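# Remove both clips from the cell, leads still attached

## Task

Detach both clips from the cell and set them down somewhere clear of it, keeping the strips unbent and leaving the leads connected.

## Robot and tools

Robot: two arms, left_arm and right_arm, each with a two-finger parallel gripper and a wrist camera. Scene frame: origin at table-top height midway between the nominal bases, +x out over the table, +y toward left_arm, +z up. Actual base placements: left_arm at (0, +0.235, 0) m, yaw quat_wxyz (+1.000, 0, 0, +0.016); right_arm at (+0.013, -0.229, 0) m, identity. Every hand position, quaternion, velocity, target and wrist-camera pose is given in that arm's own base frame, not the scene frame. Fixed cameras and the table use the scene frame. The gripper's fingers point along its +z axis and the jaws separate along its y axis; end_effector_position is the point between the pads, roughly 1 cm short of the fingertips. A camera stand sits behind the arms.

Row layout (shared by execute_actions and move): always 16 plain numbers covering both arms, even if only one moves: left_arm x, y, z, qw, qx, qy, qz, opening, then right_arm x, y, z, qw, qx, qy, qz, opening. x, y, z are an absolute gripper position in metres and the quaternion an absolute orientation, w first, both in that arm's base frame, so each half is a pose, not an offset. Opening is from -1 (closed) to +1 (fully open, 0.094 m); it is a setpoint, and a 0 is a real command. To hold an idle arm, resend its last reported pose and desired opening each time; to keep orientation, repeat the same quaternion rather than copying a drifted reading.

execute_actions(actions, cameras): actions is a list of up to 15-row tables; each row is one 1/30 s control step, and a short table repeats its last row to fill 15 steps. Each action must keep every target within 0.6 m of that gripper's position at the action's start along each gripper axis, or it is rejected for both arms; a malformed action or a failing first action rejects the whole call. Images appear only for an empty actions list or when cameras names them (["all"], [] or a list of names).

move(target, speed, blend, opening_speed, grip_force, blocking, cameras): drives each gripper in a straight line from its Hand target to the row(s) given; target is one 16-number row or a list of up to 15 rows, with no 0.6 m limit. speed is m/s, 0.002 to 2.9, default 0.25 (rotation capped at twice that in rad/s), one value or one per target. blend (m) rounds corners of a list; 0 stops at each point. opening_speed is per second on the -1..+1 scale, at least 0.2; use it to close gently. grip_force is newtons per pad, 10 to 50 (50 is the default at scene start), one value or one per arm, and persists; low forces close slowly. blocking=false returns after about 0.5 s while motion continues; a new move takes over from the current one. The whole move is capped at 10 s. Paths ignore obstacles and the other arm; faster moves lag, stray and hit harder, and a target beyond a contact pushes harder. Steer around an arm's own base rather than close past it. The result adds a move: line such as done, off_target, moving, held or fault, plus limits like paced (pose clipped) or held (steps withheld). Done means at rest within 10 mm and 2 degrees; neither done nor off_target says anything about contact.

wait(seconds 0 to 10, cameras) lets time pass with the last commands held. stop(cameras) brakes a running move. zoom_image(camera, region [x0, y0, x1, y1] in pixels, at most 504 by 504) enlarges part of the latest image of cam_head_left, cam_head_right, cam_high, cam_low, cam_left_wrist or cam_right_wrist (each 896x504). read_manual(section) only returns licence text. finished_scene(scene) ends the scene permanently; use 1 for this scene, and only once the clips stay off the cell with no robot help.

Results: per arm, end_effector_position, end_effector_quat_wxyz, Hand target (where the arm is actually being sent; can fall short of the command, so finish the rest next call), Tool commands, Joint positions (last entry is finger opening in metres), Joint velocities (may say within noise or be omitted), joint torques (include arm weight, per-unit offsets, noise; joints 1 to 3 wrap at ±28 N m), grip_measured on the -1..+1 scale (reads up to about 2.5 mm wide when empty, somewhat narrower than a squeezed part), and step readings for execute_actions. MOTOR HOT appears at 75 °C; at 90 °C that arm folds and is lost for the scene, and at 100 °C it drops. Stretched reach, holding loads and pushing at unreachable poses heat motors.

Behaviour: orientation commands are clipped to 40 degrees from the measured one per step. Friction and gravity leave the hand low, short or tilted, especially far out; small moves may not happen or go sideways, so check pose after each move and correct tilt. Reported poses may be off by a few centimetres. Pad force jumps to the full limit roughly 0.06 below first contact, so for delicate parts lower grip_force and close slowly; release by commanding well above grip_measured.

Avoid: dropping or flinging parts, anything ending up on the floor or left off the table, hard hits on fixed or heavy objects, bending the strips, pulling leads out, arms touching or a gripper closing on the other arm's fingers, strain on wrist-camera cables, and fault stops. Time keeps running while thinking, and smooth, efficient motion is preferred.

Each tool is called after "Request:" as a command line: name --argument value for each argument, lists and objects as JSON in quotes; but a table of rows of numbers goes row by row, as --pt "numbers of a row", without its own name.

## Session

Request:
execute_actions --actions '[]'

Request:
zoom_image --camera "cam_head_left" --region '[380, 270, 580, 400]'

Request:
zoom_image --camera "cam_high" --region '[330, 150, 500, 280]'

Scene clock: 0.00 s.
left_arm: end_effector_position=(+0.3844, +0.0131, +0.0910) grip_measured=+1.000 end_effector_quat_wxyz=(+0.582, -0.017, +0.812, +0.051) | right_arm: end_effector_position=(+0.3847, -0.0314, +0.0853) grip_measured=+1.000 end_effector_quat_wxyz=(+0.556, +0.082, +0.822, -0.091)
Joint positions: left_arm=[-0.022 1.519 0.316 0.877 -0.125 0.025 0.094] | right_arm=[0.045 1.519 0.363 0.765 0.284 0.052 0.094]
Joint velocities: within noise
Joint torques (N m): no reading
Heat: left arm: 28 °C; right arm: 38 °C.
Hand target: left_arm +0.3855, +0.0131, +0.0930; +0.583, -0.017, +0.811, +0.052 | right_arm +0.3866, -0.0313, +0.0893; +0.560, +0.082, +0.819, -0.090
Tool commands: left_gripper/opening=+1.0 right_gripper/opening=+1.0
camera_calibration:
cam_left_wrist: T_world_to_cam=[[0.0820362, -0.994305, -0.0680337, -0.0129362], [-0.696229, -0.00833085, -0.717771, 0.370132], [0.713116, 0.10625, -0.692947, -0.12885], [0, 0, 0, 1]] pos_world=[0.350643, 0.00391137, 0.175503]
cam_right_wrist: T_world_to_cam=[[-0.250488, -0.966079, 0.0628278, 0.0599188], [-0.714989, 0.14085, -0.684801, 0.376162], [0.652723, -0.216456, -0.726017, -0.105141], [0, 0, 0, 1]] pos_world=[0.352589, -0.0178544, 0.177498]

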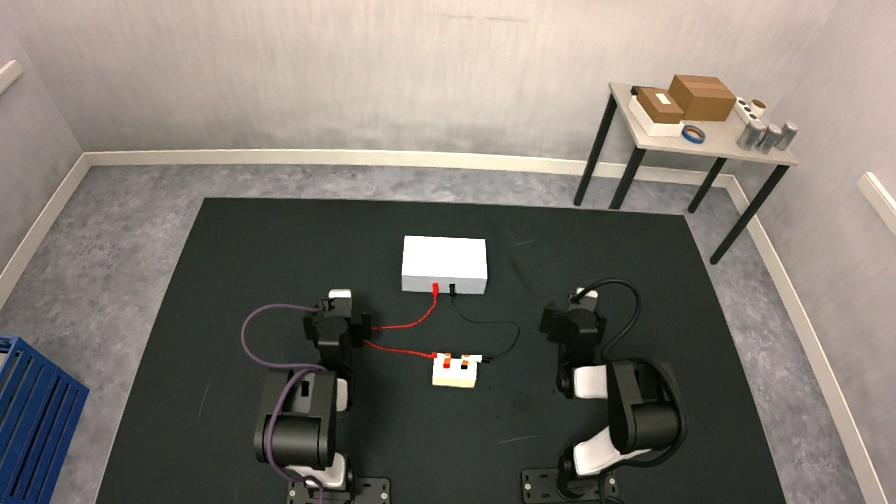

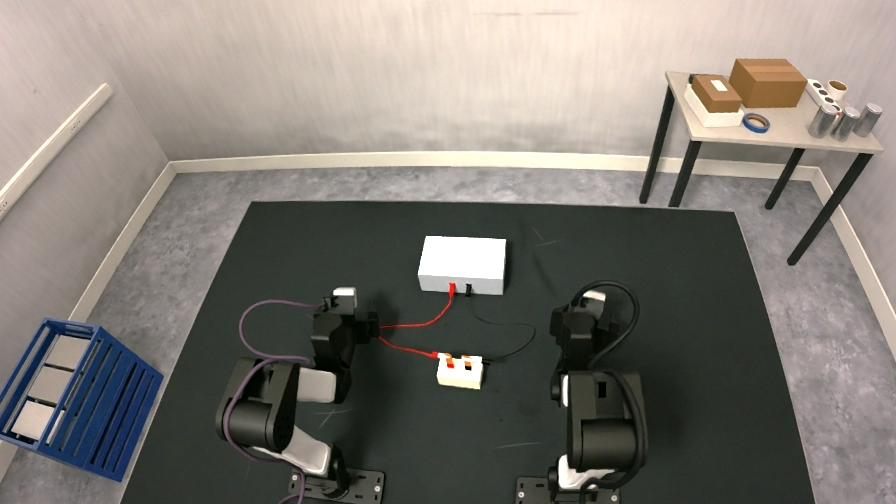

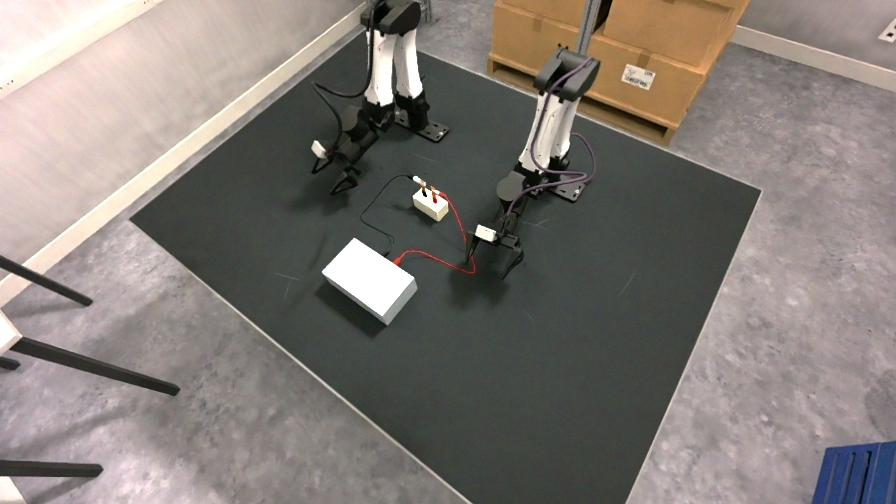

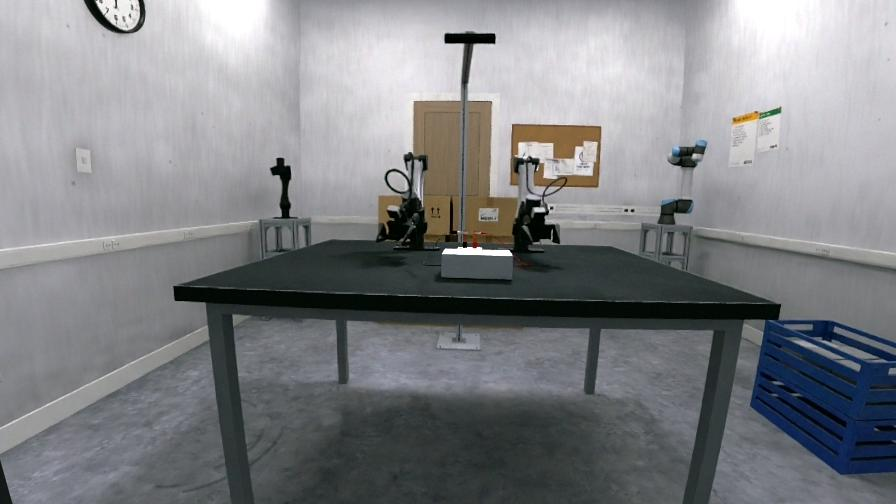

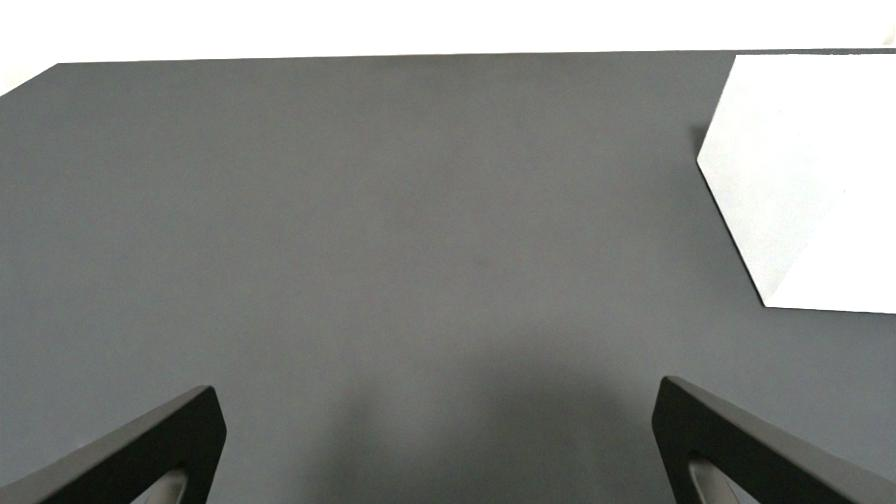

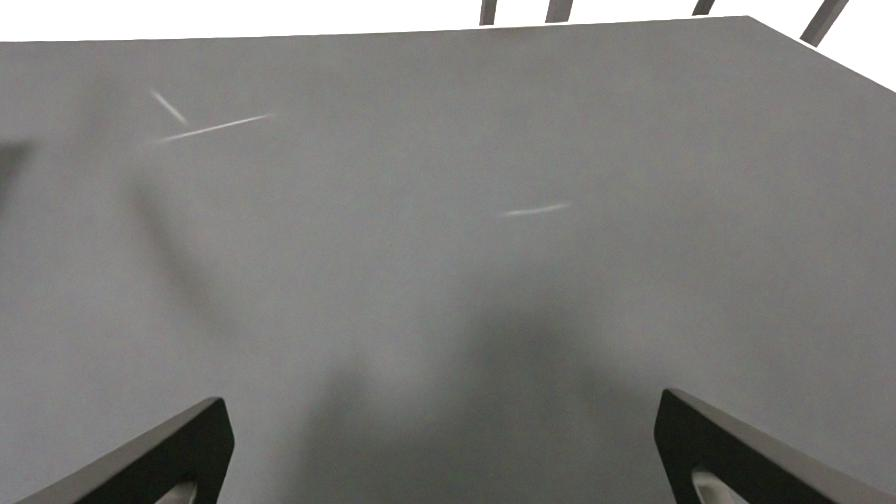

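Scaled by 2.520.

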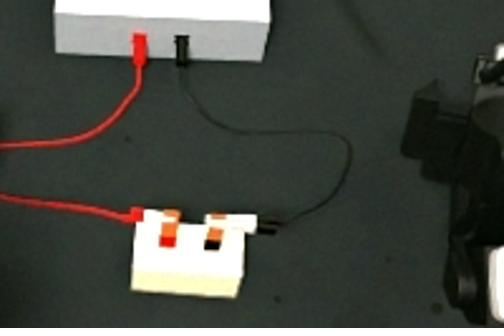

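Scaled by 2.965.

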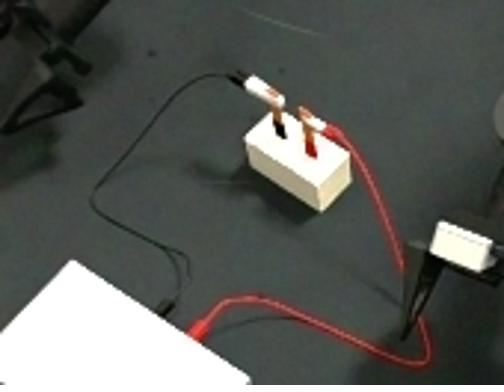

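Request:
move --pt "0.34 -0.02 0.20 0.582 -0.017 0.812 0.051 1.0 0.37 -0.04 0.19 0.556 0.082 0.822 -0.091 1.0" --pt "0.279 -0.150 0.155 0.2288 0.6983 0.6288 -0.2542 0.0 0.282 0.09 0.18 0.2402 -0.6983 0.6288 0.2435 0.0" --speed 0.2 --blend 0.03 --cameras '["all"]'

Scene clock: 23.60 s.
left_arm: end_effector_position=(+0.2755, -0.1490, +0.1534) grip_measured=+0.002 end_effector_quat_wxyz=(+0.230, +0.692, +0.635, -0.257) | right_arm: end_effector_position=(+0.2788, +0.0899, +0.1783) grip_measured=+0.001 end_effector_quat_wxyz=(-0.242, +0.691, -0.635, -0.247)
Joint positions: left_arm=[-0.128 1.63 1.322 -1.238 0.704 1.52 0.047] | right_arm=[-0.08 1.653 1.443 -1.472 -0.698 -1.775 0.047]
Joint torques (N m): left_arm=[-0.31 -5.96 7.69 0.32 0.44 0.16] | right_arm=[0.4 -5.61 9.01 0.04 -0.44 -0.27]
Heat: left arm: 31 °C; right arm: 43 °C.
Hand target: left_arm +0.2789, -0.1500, +0.1549; +0.229, +0.698, +0.629, -0.254 | right_arm +0.2820, +0.0900, +0.1800; -0.241, +0.698, -0.629, -0.243
Off the commanded pose: left_arm 0.004 m, 1 deg | right_arm 0.004 m, 1 deg.
move: done
camera_calibration:
cam_left_wrist: T_world_to_cam=[[-0.995356, 0.0959682, 0.00747427, 0.286822], [0.0907866, 0.961745, -0.258467, 0.194976], [-0.031993, -0.256588, -0.965991, 0.202385], [0, 0, 0, 1]] pos_world=[0.274264, -0.163113, 0.243753]
cam_right_wrist: T_world_to_cam=[[0.997437, 0.0638092, 0.032357, -0.290329], [0.07007, -0.962607, -0.261683, 0.151912], [0.0144492, 0.26328, -0.964611, 0.23509], [0, 0, 0, 1]] pos_world=[0.275544, 0.102863, 0.275917]

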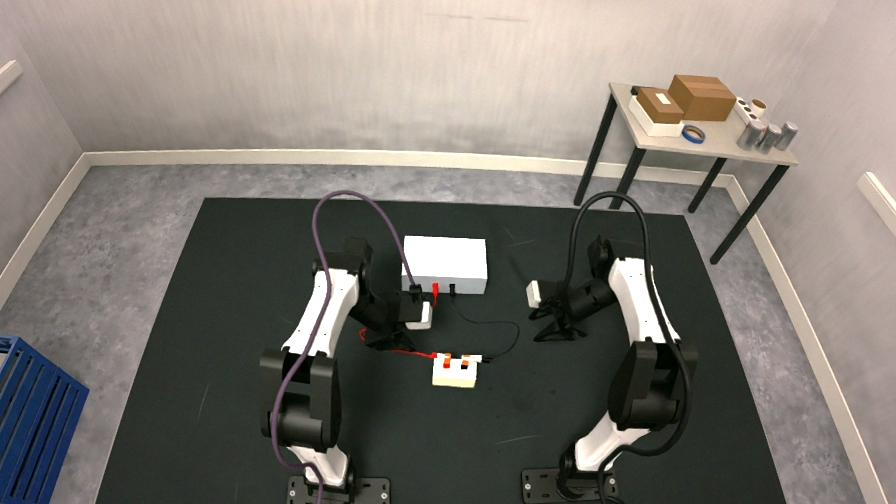

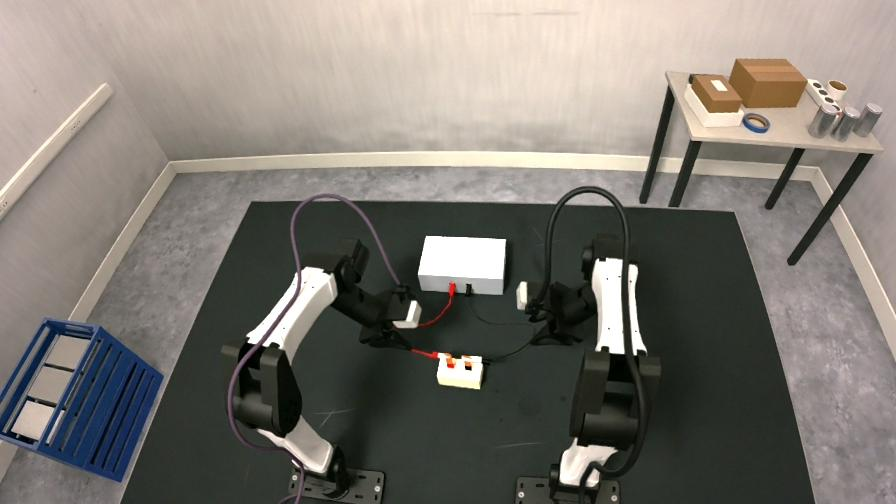

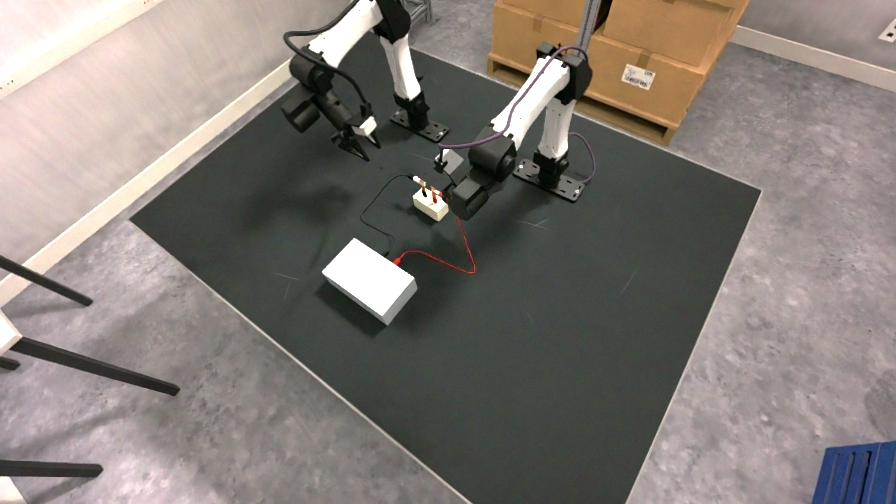

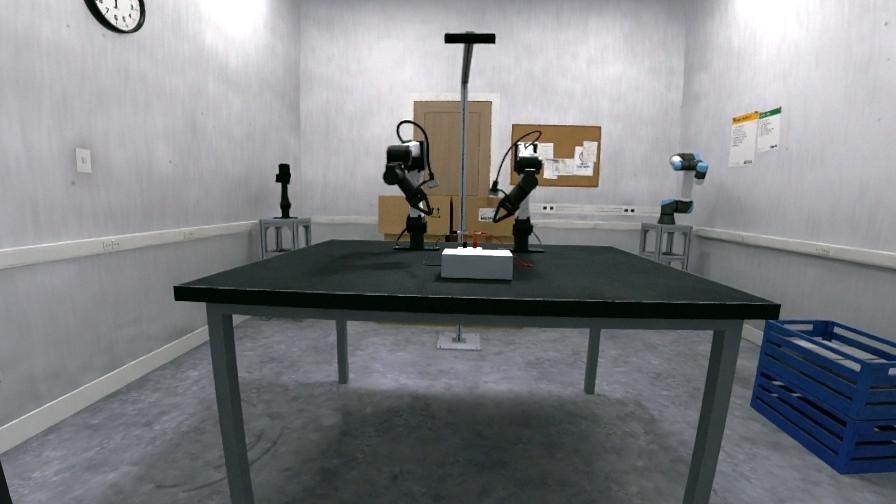

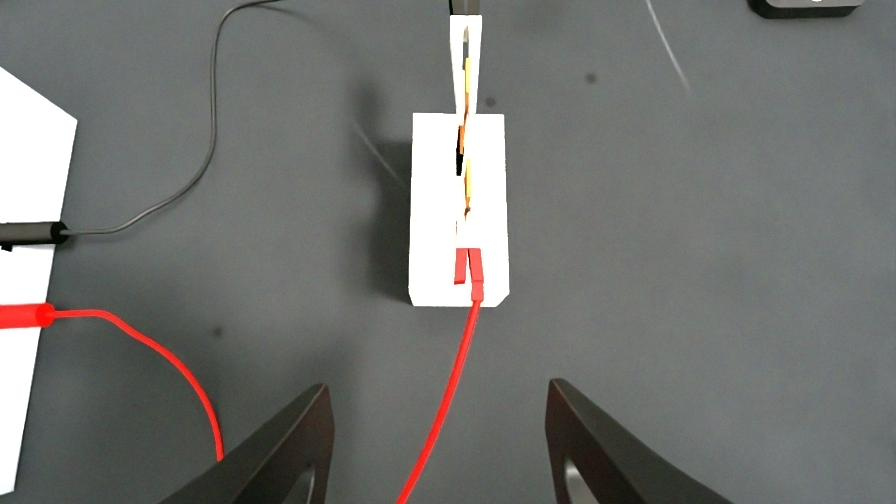

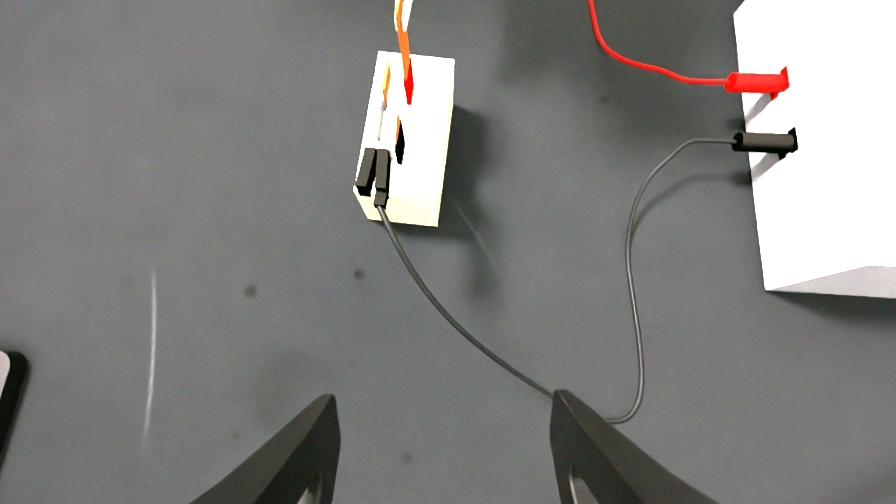

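Request:
zoom_image --camera "cam_left_wrist" --region '[380, 0, 560, 320]'

Request:
zoom_image --camera "cam_right_wrist" --region '[320, 0, 520, 240]'

Scaled by 1.575.

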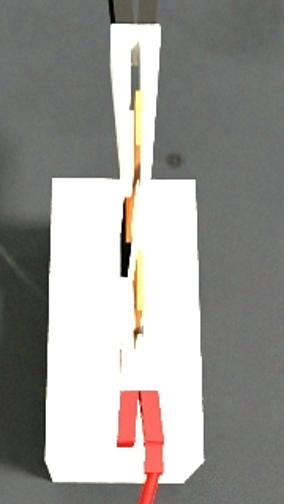

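Scaled by 2.100.

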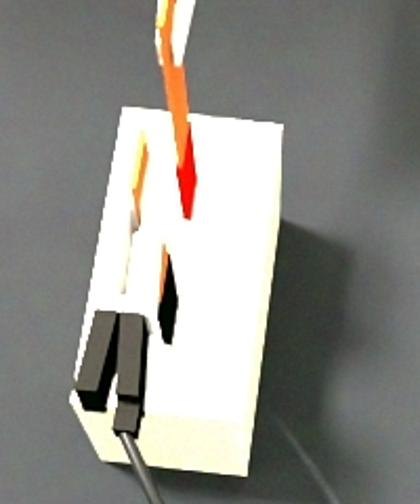

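Request:
move --target '[0.2635,-0.174,0.116,0.2288,0.6983,0.6288,-0.2542,0.0,0.241,0.142,0.140,0.2450,-0.6557,0.6731,0.2386,0.0]' --speed 0.08 --grip_force 20 --cameras '["cam_left_wrist","cam_right_wrist"]'

Request:
zoom_image --camera "cam_left_wrist" --region '[350, 250, 550, 450]'

Request:
zoom_image --camera "cam_right_wrist" --region '[350, 200, 550, 400]'

Scene clock: 49.53 s.
left_arm: end_effector_position=(+0.2644, -0.1736, +0.1130) grip_measured=+0.002 end_effector_quat_wxyz=(+0.220, +0.694, +0.633, -0.264) | right_arm: end_effector_position=(+0.2424, +0.1417, +0.1392) grip_measured=+0.001 end_effector_quat_wxyz=(-0.240, +0.652, -0.675, -0.247)
Joint positions: left_arm=[-0.22 1.63 1.16 -1.031 0.699 1.417 0.047] | right_arm=[0.12 1.44 1.082 -1.109 -0.696 -1.379 0.047]
Joint torques (N m): left_arm=[-0.42 -9.55 4.7 0.71 0.45 -0.02] | right_arm=[0.54 -6.93 6.04 0.79 -0.43 -0.03]
Heat: left arm: 34 °C; right arm: 45 °C.
Hand target: left_arm +0.2635, -0.1740, +0.1160; +0.229, +0.698, +0.629, -0.255 | right_arm +0.2410, +0.1420, +0.1400; -0.245, +0.656, -0.673, -0.239
Off the commanded pose: left_arm 0.003 m, 2 deg | right_arm 0.002 m, 1 deg.
grip_force (N): 20, 20
move: done
camera_calibration:
cam_left_wrist: T_world_to_cam=[[-0.993696, 0.108726, 0.0273423, 0.2779], [0.0982284, 0.96191, -0.25511, 0.206905], [-0.0540379, -0.250816, -0.966525, 0.163627], [0, 0, 0, 1]] pos_world=[0.264666, -0.188198, 0.203335]
cam_right_wrist: T_world_to_cam=[[0.999204, -0.0389143, -0.00875273, -0.236177], [-0.0398542, -0.965233, -0.258335, 0.220608], [0.0016045, 0.258478, -0.966016, 0.188297], [0, 0, 0, 1]] pos_world=[0.244479, 0.155077, 0.236821]
Images, in order (width x height): cam_left_wrist 896x504, cam_right_wrist 896x504.

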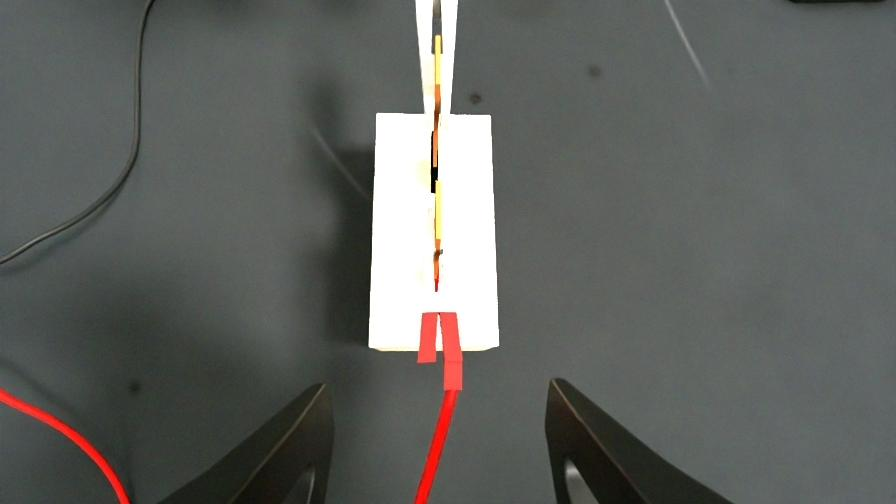

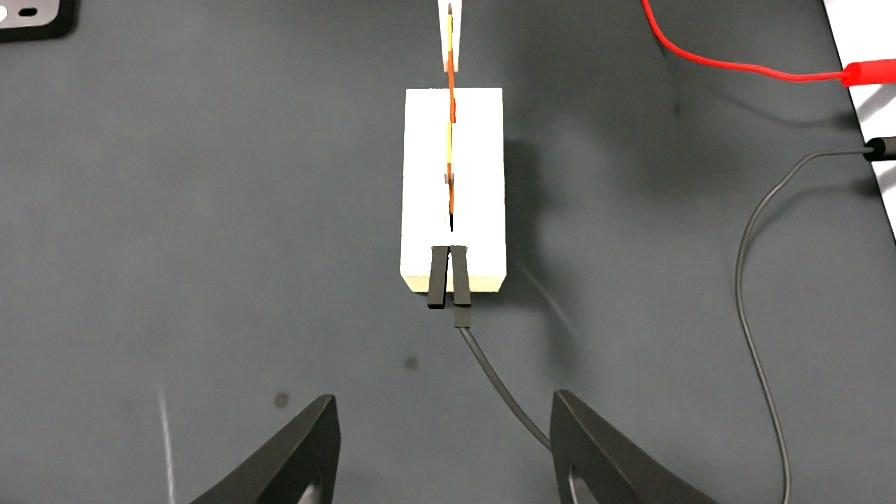

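Scaled by 2.520.

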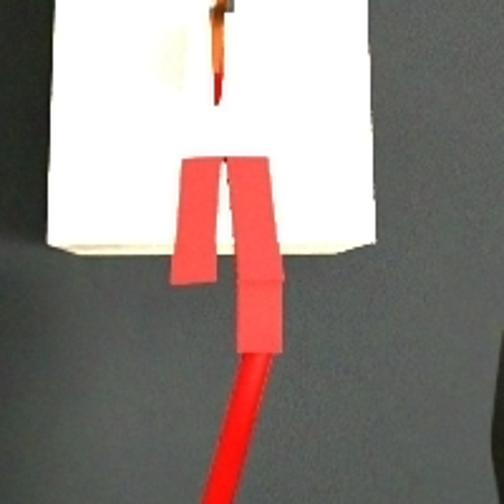

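Scaled by 2.520.

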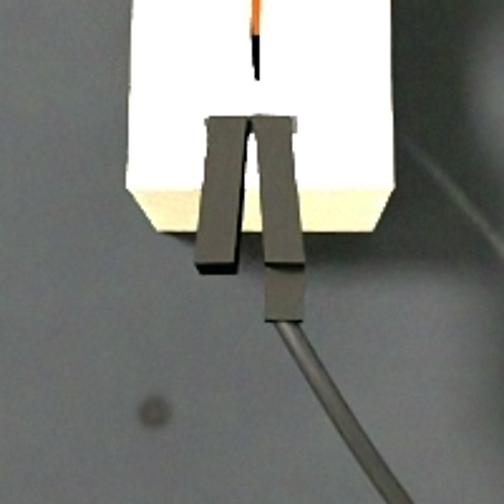

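Request:
move --target '[0.2625,-0.1852,0.0965,0.2288,0.6983,0.6288,-0.2542,-0.3,0.241,0.142,0.140,0.2450,-0.6557,0.6731,0.2386,0.7]' --speed 0.06 --cameras '["cam_left_wrist"]'

Request:
zoom_image --camera "cam_left_wrist" --region '[340, 300, 540, 500]'

Scene clock: 65.70 s.
left_arm: end_effector_position=(+0.2635, -0.1847, +0.0980) grip_measured=-0.298 end_effector_quat_wxyz=(+0.226, +0.696, +0.631, -0.259) | right_arm: end_effector_position=(+0.2425, +0.1417, +0.1392) grip_measured=+0.699 end_effector_quat_wxyz=(-0.240, +0.652, -0.675, -0.246)
Joint positions: left_arm=[-0.258 1.63 1.097 -0.918 0.694 1.366 0.033] | right_arm=[0.12 1.44 1.082 -1.108 -0.696 -1.378 0.08]
Joint torques (N m): left_arm=[-0.25 -8.09 4.67 0.85 0.47 0.03] | right_arm=[0.55 -6.98 6.04 0.78 -0.44 -0.04]
Heat: left arm: 33 °C; right arm: 44 °C.
Hand target: left_arm +0.2626, -0.1852, +0.0965; +0.229, +0.698, +0.629, -0.254 | right_arm +0.2410, +0.1420, +0.1400; -0.245, +0.656, -0.673, -0.239
Off the commanded pose: left_arm 0.002 m, 1 deg | right_arm 0.002 m, 1 deg.
grip_force (N): 20, 20
move: done
camera_calibration:
cam_left_wrist: T_world_to_cam=[[-0.994038, 0.108515, 0.0106655, 0.280351], [0.102186, 0.961232, -0.256108, 0.212724], [-0.0380437, -0.253491, -0.966589, 0.141587], [0, 0, 0, 1]] pos_world=[0.262329, -0.199009, 0.188346]
Images, in order (width x height): cam_left_wrist 896x504.

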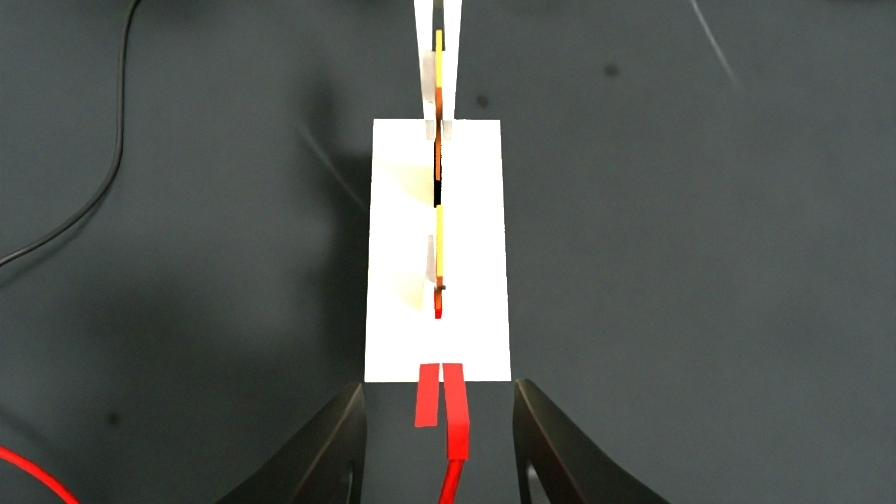

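Scaled by 2.520.

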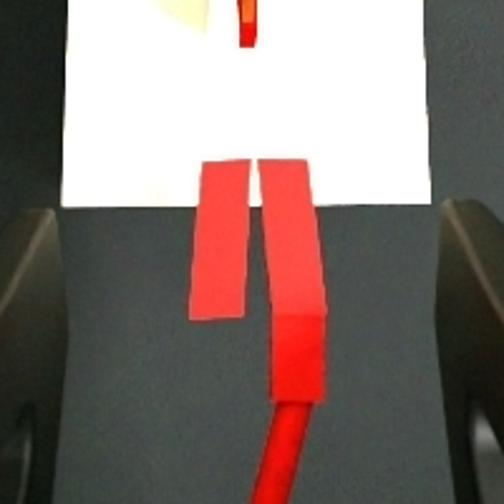

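Request:
move --target '[0.2618,-0.1852,0.0960,0.2288,0.6983,0.6288,-0.2542,-0.66,0.241,0.142,0.140,0.2450,-0.6557,0.6731,0.2386,0.7]' --speed 0.06 --opening_speed 0.3 --cameras '["cam_left_wrist"]'

Request:
zoom_image --camera "cam_left_wrist" --region '[340, 300, 540, 500]'

Scene clock: 71.77 s.
left_arm: end_effector_position=(+0.2640, -0.1849, +0.0981) grip_measured=-0.658 end_effector_quat_wxyz=(+0.227, +0.695, +0.631, -0.258) | right_arm: end_effector_position=(+0.2425, +0.1417, +0.1392) grip_measured=+0.699 end_effector_quat_wxyz=(-0.240, +0.652, -0.675, -0.246)
Joint positions: left_arm=[-0.258 1.63 1.097 -0.916 0.694 1.365 0.016] | right_arm=[0.12 1.44 1.082 -1.108 -0.696 -1.378 0.08]
Joint torques (N m): left_arm=[-0.31 -8.24 4.3 0.87 0.46 0.03] | right_arm=[0.53 -6.93 6.01 0.78 -0.44 -0.04]
Heat: left arm: 33 °C; right arm: 44 °C.
Hand target: left_arm +0.2618, -0.1851, +0.0960; +0.229, +0.698, +0.629, -0.254 | right_arm +0.2410, +0.1420, +0.1400; -0.245, +0.656, -0.673, -0.239
Off the commanded pose: left_arm 0.003 m, 1 deg | right_arm 0.002 m, 1 deg.
grip_force (N): 20, 20
move: done
camera_calibration:
cam_left_wrist: T_world_to_cam=[[-0.994153, 0.107621, 0.00878068, 0.280975], [0.101785, 0.961174, -0.256486, 0.212971], [-0.0360429, -0.254093, -0.966508, 0.141014], [0, 0, 0, 1]] pos_world=[0.262737, -0.19911, 0.188448]
Images, in order (width x height): cam_left_wrist 896x504.

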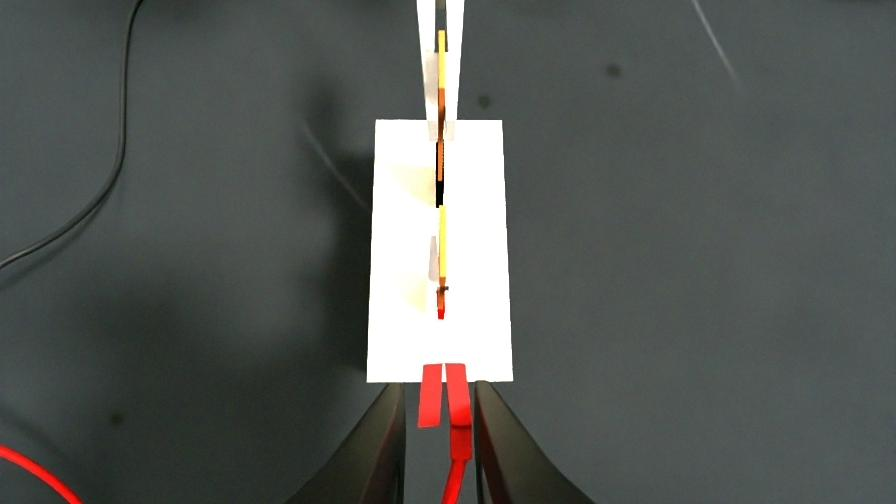

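Scaled by 2.520.

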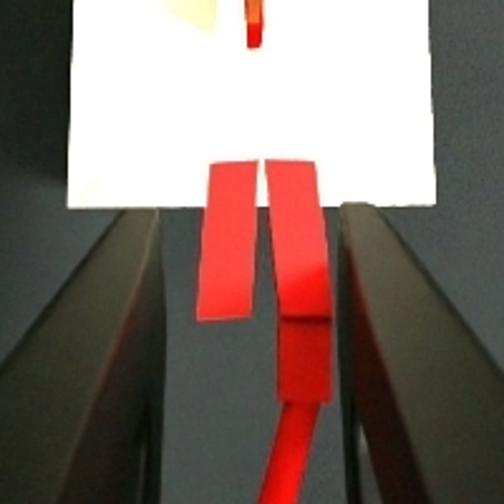

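Request:
move --target '[0.2602,-0.1852,0.0950,0.2288,0.6983,0.6288,-0.2542,-0.66,0.241,0.142,0.140,0.2450,-0.6557,0.6731,0.2386,0.7]' --speed 0.06 --cameras '["cam_left_wrist"]'

Request:
zoom_image --camera "cam_left_wrist" --region '[340, 300, 540, 500]'

Scene clock: 77.97 s.
left_arm: end_effector_position=(+0.2613, -0.1841, +0.0945) grip_measured=-0.658 end_effector_quat_wxyz=(+0.224, +0.694, +0.633, -0.261) | right_arm: end_effector_position=(+0.2425, +0.1417, +0.1392) grip_measured=+0.699 end_effector_quat_wxyz=(-0.240, +0.652, -0.675, -0.246)
Joint positions: left_arm=[-0.258 1.63 1.083 -0.911 0.693 1.364 0.016] | right_arm=[0.12 1.44 1.082 -1.108 -0.696 -1.378 0.08]
Joint torques (N m): left_arm=[-0.57 -8.58 4.62 0.87 0.45 0.01] | right_arm=[0.54 -6.95 6.04 0.78 -0.44 -0.04]
Heat: left arm: 34 °C; right arm: 44 °C.
Hand target: left_arm +0.2602, -0.1851, +0.0950; +0.229, +0.698, +0.629, -0.254 | right_arm +0.2410, +0.1420, +0.1400; -0.245, +0.656, -0.673, -0.239
Off the commanded pose: left_arm 0.002 m, 1 deg | right_arm 0.002 m, 1 deg.
grip_force (N): 20, 20
move: done
camera_calibration:
cam_left_wrist: T_world_to_cam=[[-0.994151, 0.10642, 0.0184173, 0.277109], [0.098257, 0.961992, -0.254789, 0.212511], [-0.0448318, -0.251489, -0.966821, 0.140457], [0, 0, 0, 1]] pos_world=[0.260904, -0.1986, 0.184839]
Images, in order (width x height): cam_left_wrist 896x504.

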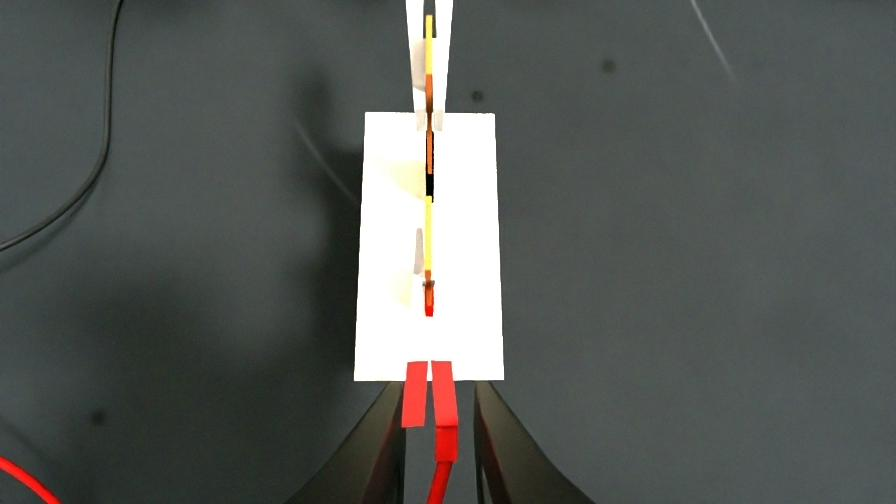

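Scaled by 2.520.

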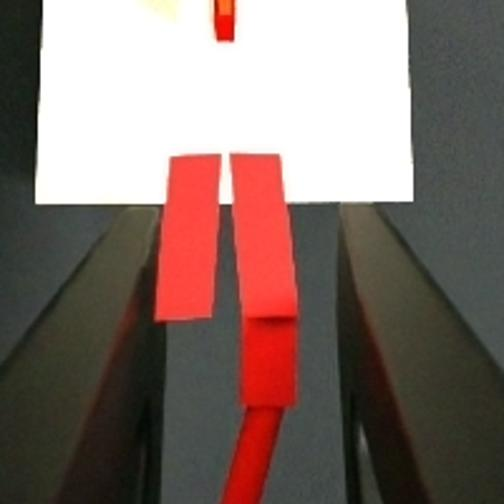

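Request:
move --target '[0.2632,-0.1855,0.0945,0.2288,0.6983,0.6288,-0.2542,-0.6,0.241,0.142,0.140,0.2450,-0.6557,0.6731,0.2386,0.7]' --speed 0.06 --cameras '["cam_left_wrist"]'

Request:
zoom_image --camera "cam_left_wrist" --region '[340, 300, 540, 500]'

Scene clock: 82.73 s.
left_arm: end_effector_position=(+0.2615, -0.1841, +0.0946) grip_measured=-0.602 end_effector_quat_wxyz=(+0.224, +0.694, +0.633, -0.260) | right_arm: end_effector_position=(+0.2425, +0.1417, +0.1392) grip_measured=+0.699 end_effector_quat_wxyz=(-0.240, +0.652, -0.675, -0.246)
Joint positions: left_arm=[-0.258 1.63 1.083 -0.909 0.693 1.363 0.019] | right_arm=[0.12 1.44 1.082 -1.108 -0.696 -1.378 0.08]
Joint torques (N m): left_arm=[-0.38 -7.57 5.48 0.84 0.44 0] | right_arm=[0.54 -6.97 6.01 0.77 -0.44 -0.03]
Heat: left arm: 34 °C; right arm: 43 °C.
Hand target: left_arm +0.2633, -0.1855, +0.0945; +0.229, +0.698, +0.629, -0.254 | right_arm +0.2410, +0.1420, +0.1400; -0.245, +0.656, -0.673, -0.239
Off the commanded pose: left_arm 0.002 m, 1 deg | right_arm 0.002 m, 1 deg.
grip_force (N): 20, 20
move: done
camera_calibration:
cam_left_wrist: T_world_to_cam=[[-0.994201, 0.106097, 0.0175445, 0.277333], [0.0981557, 0.961951, -0.25498, 0.212651], [-0.0439296, -0.25178, -0.966787, 0.140138], [0, 0, 0, 1]] pos_world=[0.261008, -0.198701, 0.18484]
Images, in order (width x height): cam_left_wrist 896x504.

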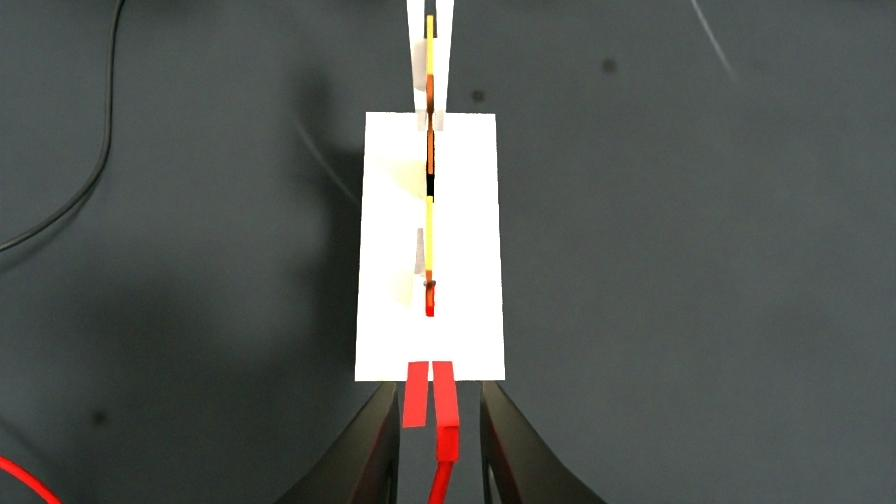

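Scaled by 2.520.

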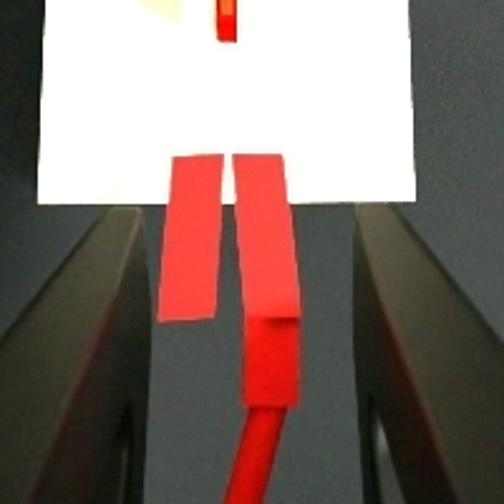

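Request:
move --target '[0.2650,-0.1855,0.0945,0.2288,0.6983,0.6288,-0.2542,-0.6,0.241,0.142,0.140,0.2450,-0.6557,0.6731,0.2386,0.7]' --speed 0.06 --cameras '["cam_left_wrist"]'

Request:
zoom_image --camera "cam_left_wrist" --region '[340, 300, 540, 500]'

Scene clock: 87.47 s.
left_arm: end_effector_position=(+0.2615, -0.1841, +0.0946) grip_measured=-0.602 end_effector_quat_wxyz=(+0.224, +0.694, +0.633, -0.260) | right_arm: end_effector_position=(+0.2425, +0.1417, +0.1392) grip_measured=+0.699 end_effector_quat_wxyz=(-0.240, +0.652, -0.675, -0.246)
Joint positions: left_arm=[-0.258 1.63 1.083 -0.909 0.693 1.363 0.019] | right_arm=[0.12 1.44 1.082 -1.108 -0.696 -1.378 0.08]
Joint torques (N m): left_arm=[-0.27 -6.94 6.04 0.84 0.42 0.04] | right_arm=[0.5 -6.98 6.04 0.78 -0.43 -0.05]
Heat: left arm: 34 °C; right arm: 43 °C.
Hand target: left_arm +0.2650, -0.1854, +0.0945; +0.229, +0.698, +0.629, -0.254 | right_arm +0.2410, +0.1420, +0.1400; -0.245, +0.656, -0.673, -0.239
Off the commanded pose: left_arm 0.004 m, 1 deg | right_arm 0.002 m, 1 deg.
grip_force (N): 20, 20
move: done
camera_calibration:
cam_left_wrist: T_world_to_cam=[[-0.994201, 0.106097, 0.0175445, 0.277333], [0.0981557, 0.961951, -0.25498, 0.212651], [-0.0439296, -0.25178, -0.966787, 0.140138], [0, 0, 0, 1]] pos_world=[0.261008, -0.198701, 0.18484]
Images, in order (width x height): cam_left_wrist 896x504.

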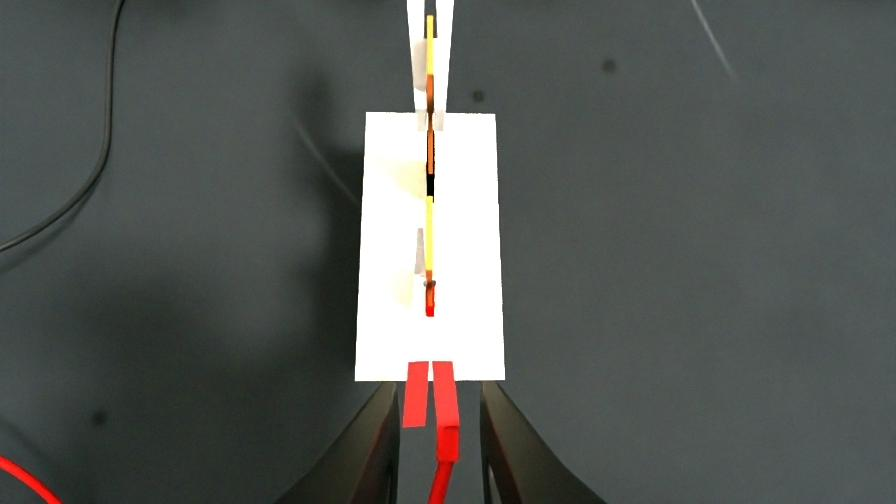

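Scaled by 2.520.

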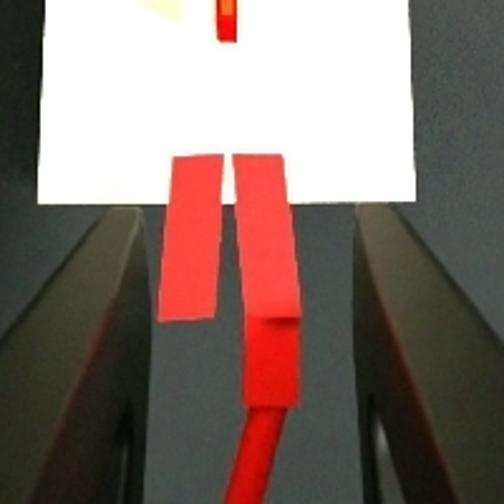

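Request:
move --pt "0.2635 -0.174 0.116 0.2288 0.6983 0.6288 -0.2542 -0.5 0.241 0.142 0.140 0.2450 -0.6557 0.6731 0.2386 0.7" --pt "0.2614 -0.1852 0.0965 0.2288 0.6983 0.6288 -0.2542 -0.5 0.241 0.142 0.140 0.2450 -0.6557 0.6731 0.2386 0.7" --speed 0.06 --cameras '["cam_left_wrist"]'

Request:
zoom_image --camera "cam_left_wrist" --region '[340, 300, 540, 500]'

Scene clock: 95.80 s.
left_arm: end_effector_position=(+0.2621, -0.1847, +0.0978) grip_measured=-0.502 end_effector_quat_wxyz=(+0.226, +0.696, +0.631, -0.259) | right_arm: end_effector_position=(+0.2425, +0.1417, +0.1392) grip_measured=+0.699 end_effector_quat_wxyz=(-0.240, +0.652, -0.675, -0.246)
Joint positions: left_arm=[-0.26 1.625 1.092 -0.917 0.693 1.365 0.023] | right_arm=[0.12 1.44 1.082 -1.108 -0.696 -1.378 0.08]
Joint torques (N m): left_arm=[-0.32 -7.94 4.67 0.92 0.43 0.02] | right_arm=[0.51 -6.95 6.05 0.77 -0.44 -0.04]
Heat: left arm: 34 °C; right arm: 43 °C.
Hand target: left_arm +0.2614, -0.1852, +0.0965; +0.229, +0.698, +0.629, -0.254 | right_arm +0.2410, +0.1420, +0.1400; -0.245, +0.656, -0.673, -0.239
Off the commanded pose: left_arm 0.002 m, 1 deg | right_arm 0.002 m, 1 deg.
grip_force (N): 20, 20
move: done
camera_calibration:
cam_left_wrist: T_world_to_cam=[[-0.99397, 0.109062, 0.0113303, 0.279035], [0.102574, 0.961375, -0.255416, 0.212696], [-0.0387489, -0.252714, -0.966765, 0.141689], [0, 0, 0, 1]] pos_world=[0.261025, -0.199106, 0.188145]
Images, in order (width x height): cam_left_wrist 896x504.

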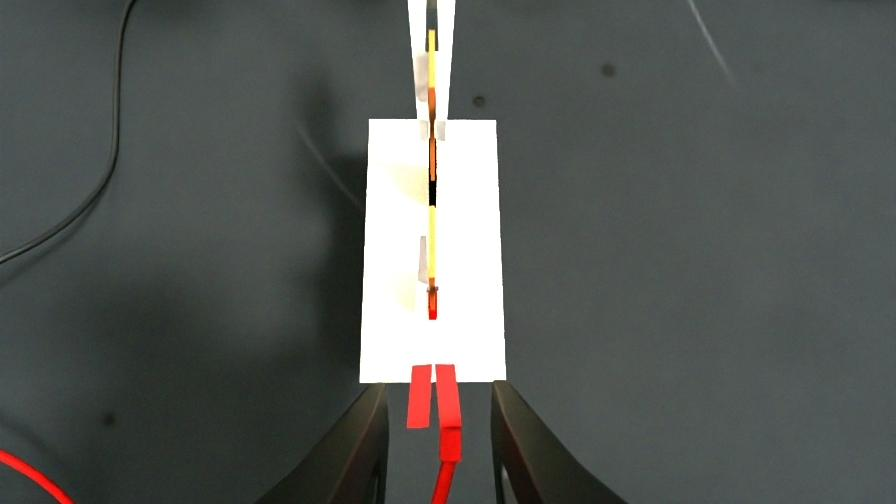

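Scaled by 2.520.

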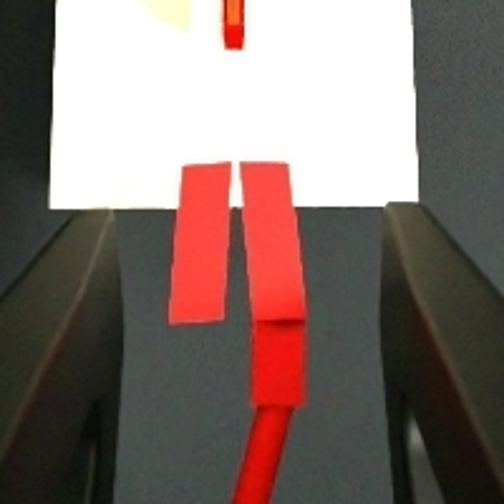

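Request:
move --pt "0.2638 -0.174 0.116 0.2288 0.6983 0.6288 -0.2542 -0.5 0.241 0.142 0.140 0.2450 -0.6557 0.6731 0.2386 0.7" --pt "0.2619 -0.1852 0.0965 0.2288 0.6983 0.6288 -0.2542 -0.5 0.241 0.142 0.140 0.2450 -0.6557 0.6731 0.2386 0.7" --pt "0.2619 -0.1852 0.0965 0.2288 0.6983 0.6288 -0.2542 -0.66 0.241 0.142 0.140 0.2450 -0.6557 0.6731 0.2386 0.7" --speed 0.06 --cameras '["cam_left_wrist"]'

Request:
zoom_image --camera "cam_left_wrist" --region '[340, 300, 540, 500]'

Scene clock: 104.00 s.
left_arm: end_effector_position=(+0.2627, -0.1848, +0.0983) grip_measured=-0.658 end_effector_quat_wxyz=(+0.227, +0.696, +0.631, -0.258) | right_arm: end_effector_position=(+0.2425, +0.1417, +0.1392) grip_measured=+0.699 end_effector_quat_wxyz=(-0.240, +0.652, -0.675, -0.246)
Joint positions: left_arm=[-0.26 1.625 1.094 -0.917 0.693 1.365 0.016] | right_arm=[0.12 1.44 1.082 -1.108 -0.696 -1.378 0.08]
Joint torques (N m): left_arm=[-0.2 -7.82 4.77 0.88 0.45 -0.03] | right_arm=[0.49 -6.93 6 0.79 -0.43 -0.04]
Heat: left arm: 33 °C; right arm: 43 °C.
Hand target: left_arm +0.2619, -0.1852, +0.0965; +0.229, +0.698, +0.629, -0.254 | right_arm +0.2410, +0.1420, +0.1400; -0.245, +0.656, -0.673, -0.239
Off the commanded pose: left_arm 0.002 m, 1 deg | right_arm 0.002 m, 1 deg.
grip_force (N): 20, 20
move: done
camera_calibration:
cam_left_wrist: T_world_to_cam=[[-0.994031, 0.108687, 0.00942101, 0.279736], [0.102683, 0.961289, -0.255695, 0.212791], [-0.036847, -0.253201, -0.966712, 0.141585], [0, 0, 0, 1]] pos_world=[0.261433, -0.199108, 0.188646]
Images, in order (width x height): cam_left_wrist 896x504.

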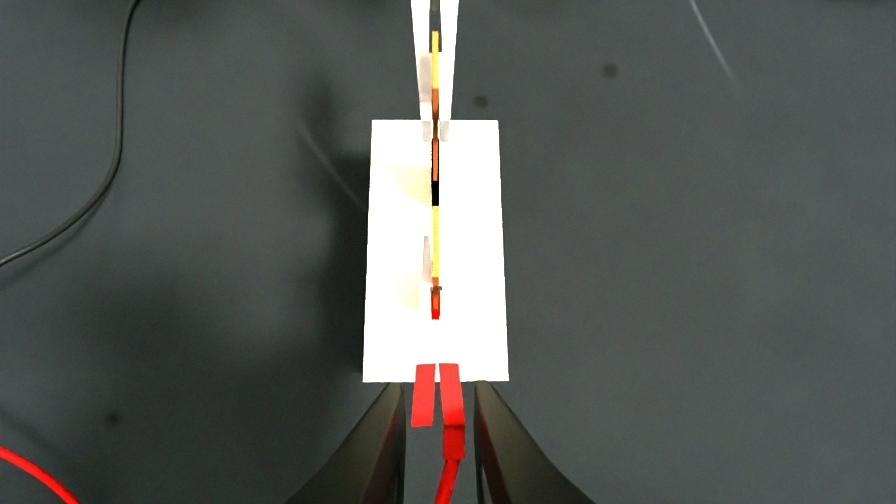

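Scaled by 2.520.

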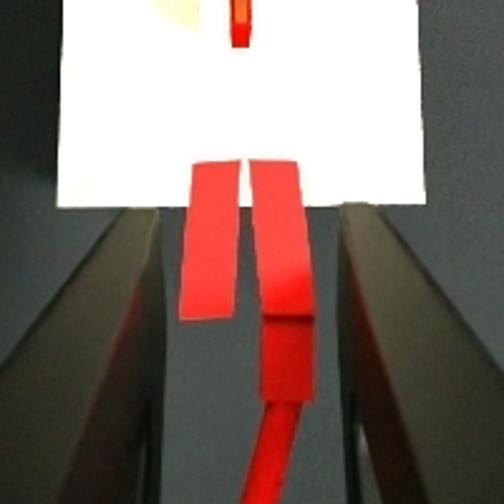

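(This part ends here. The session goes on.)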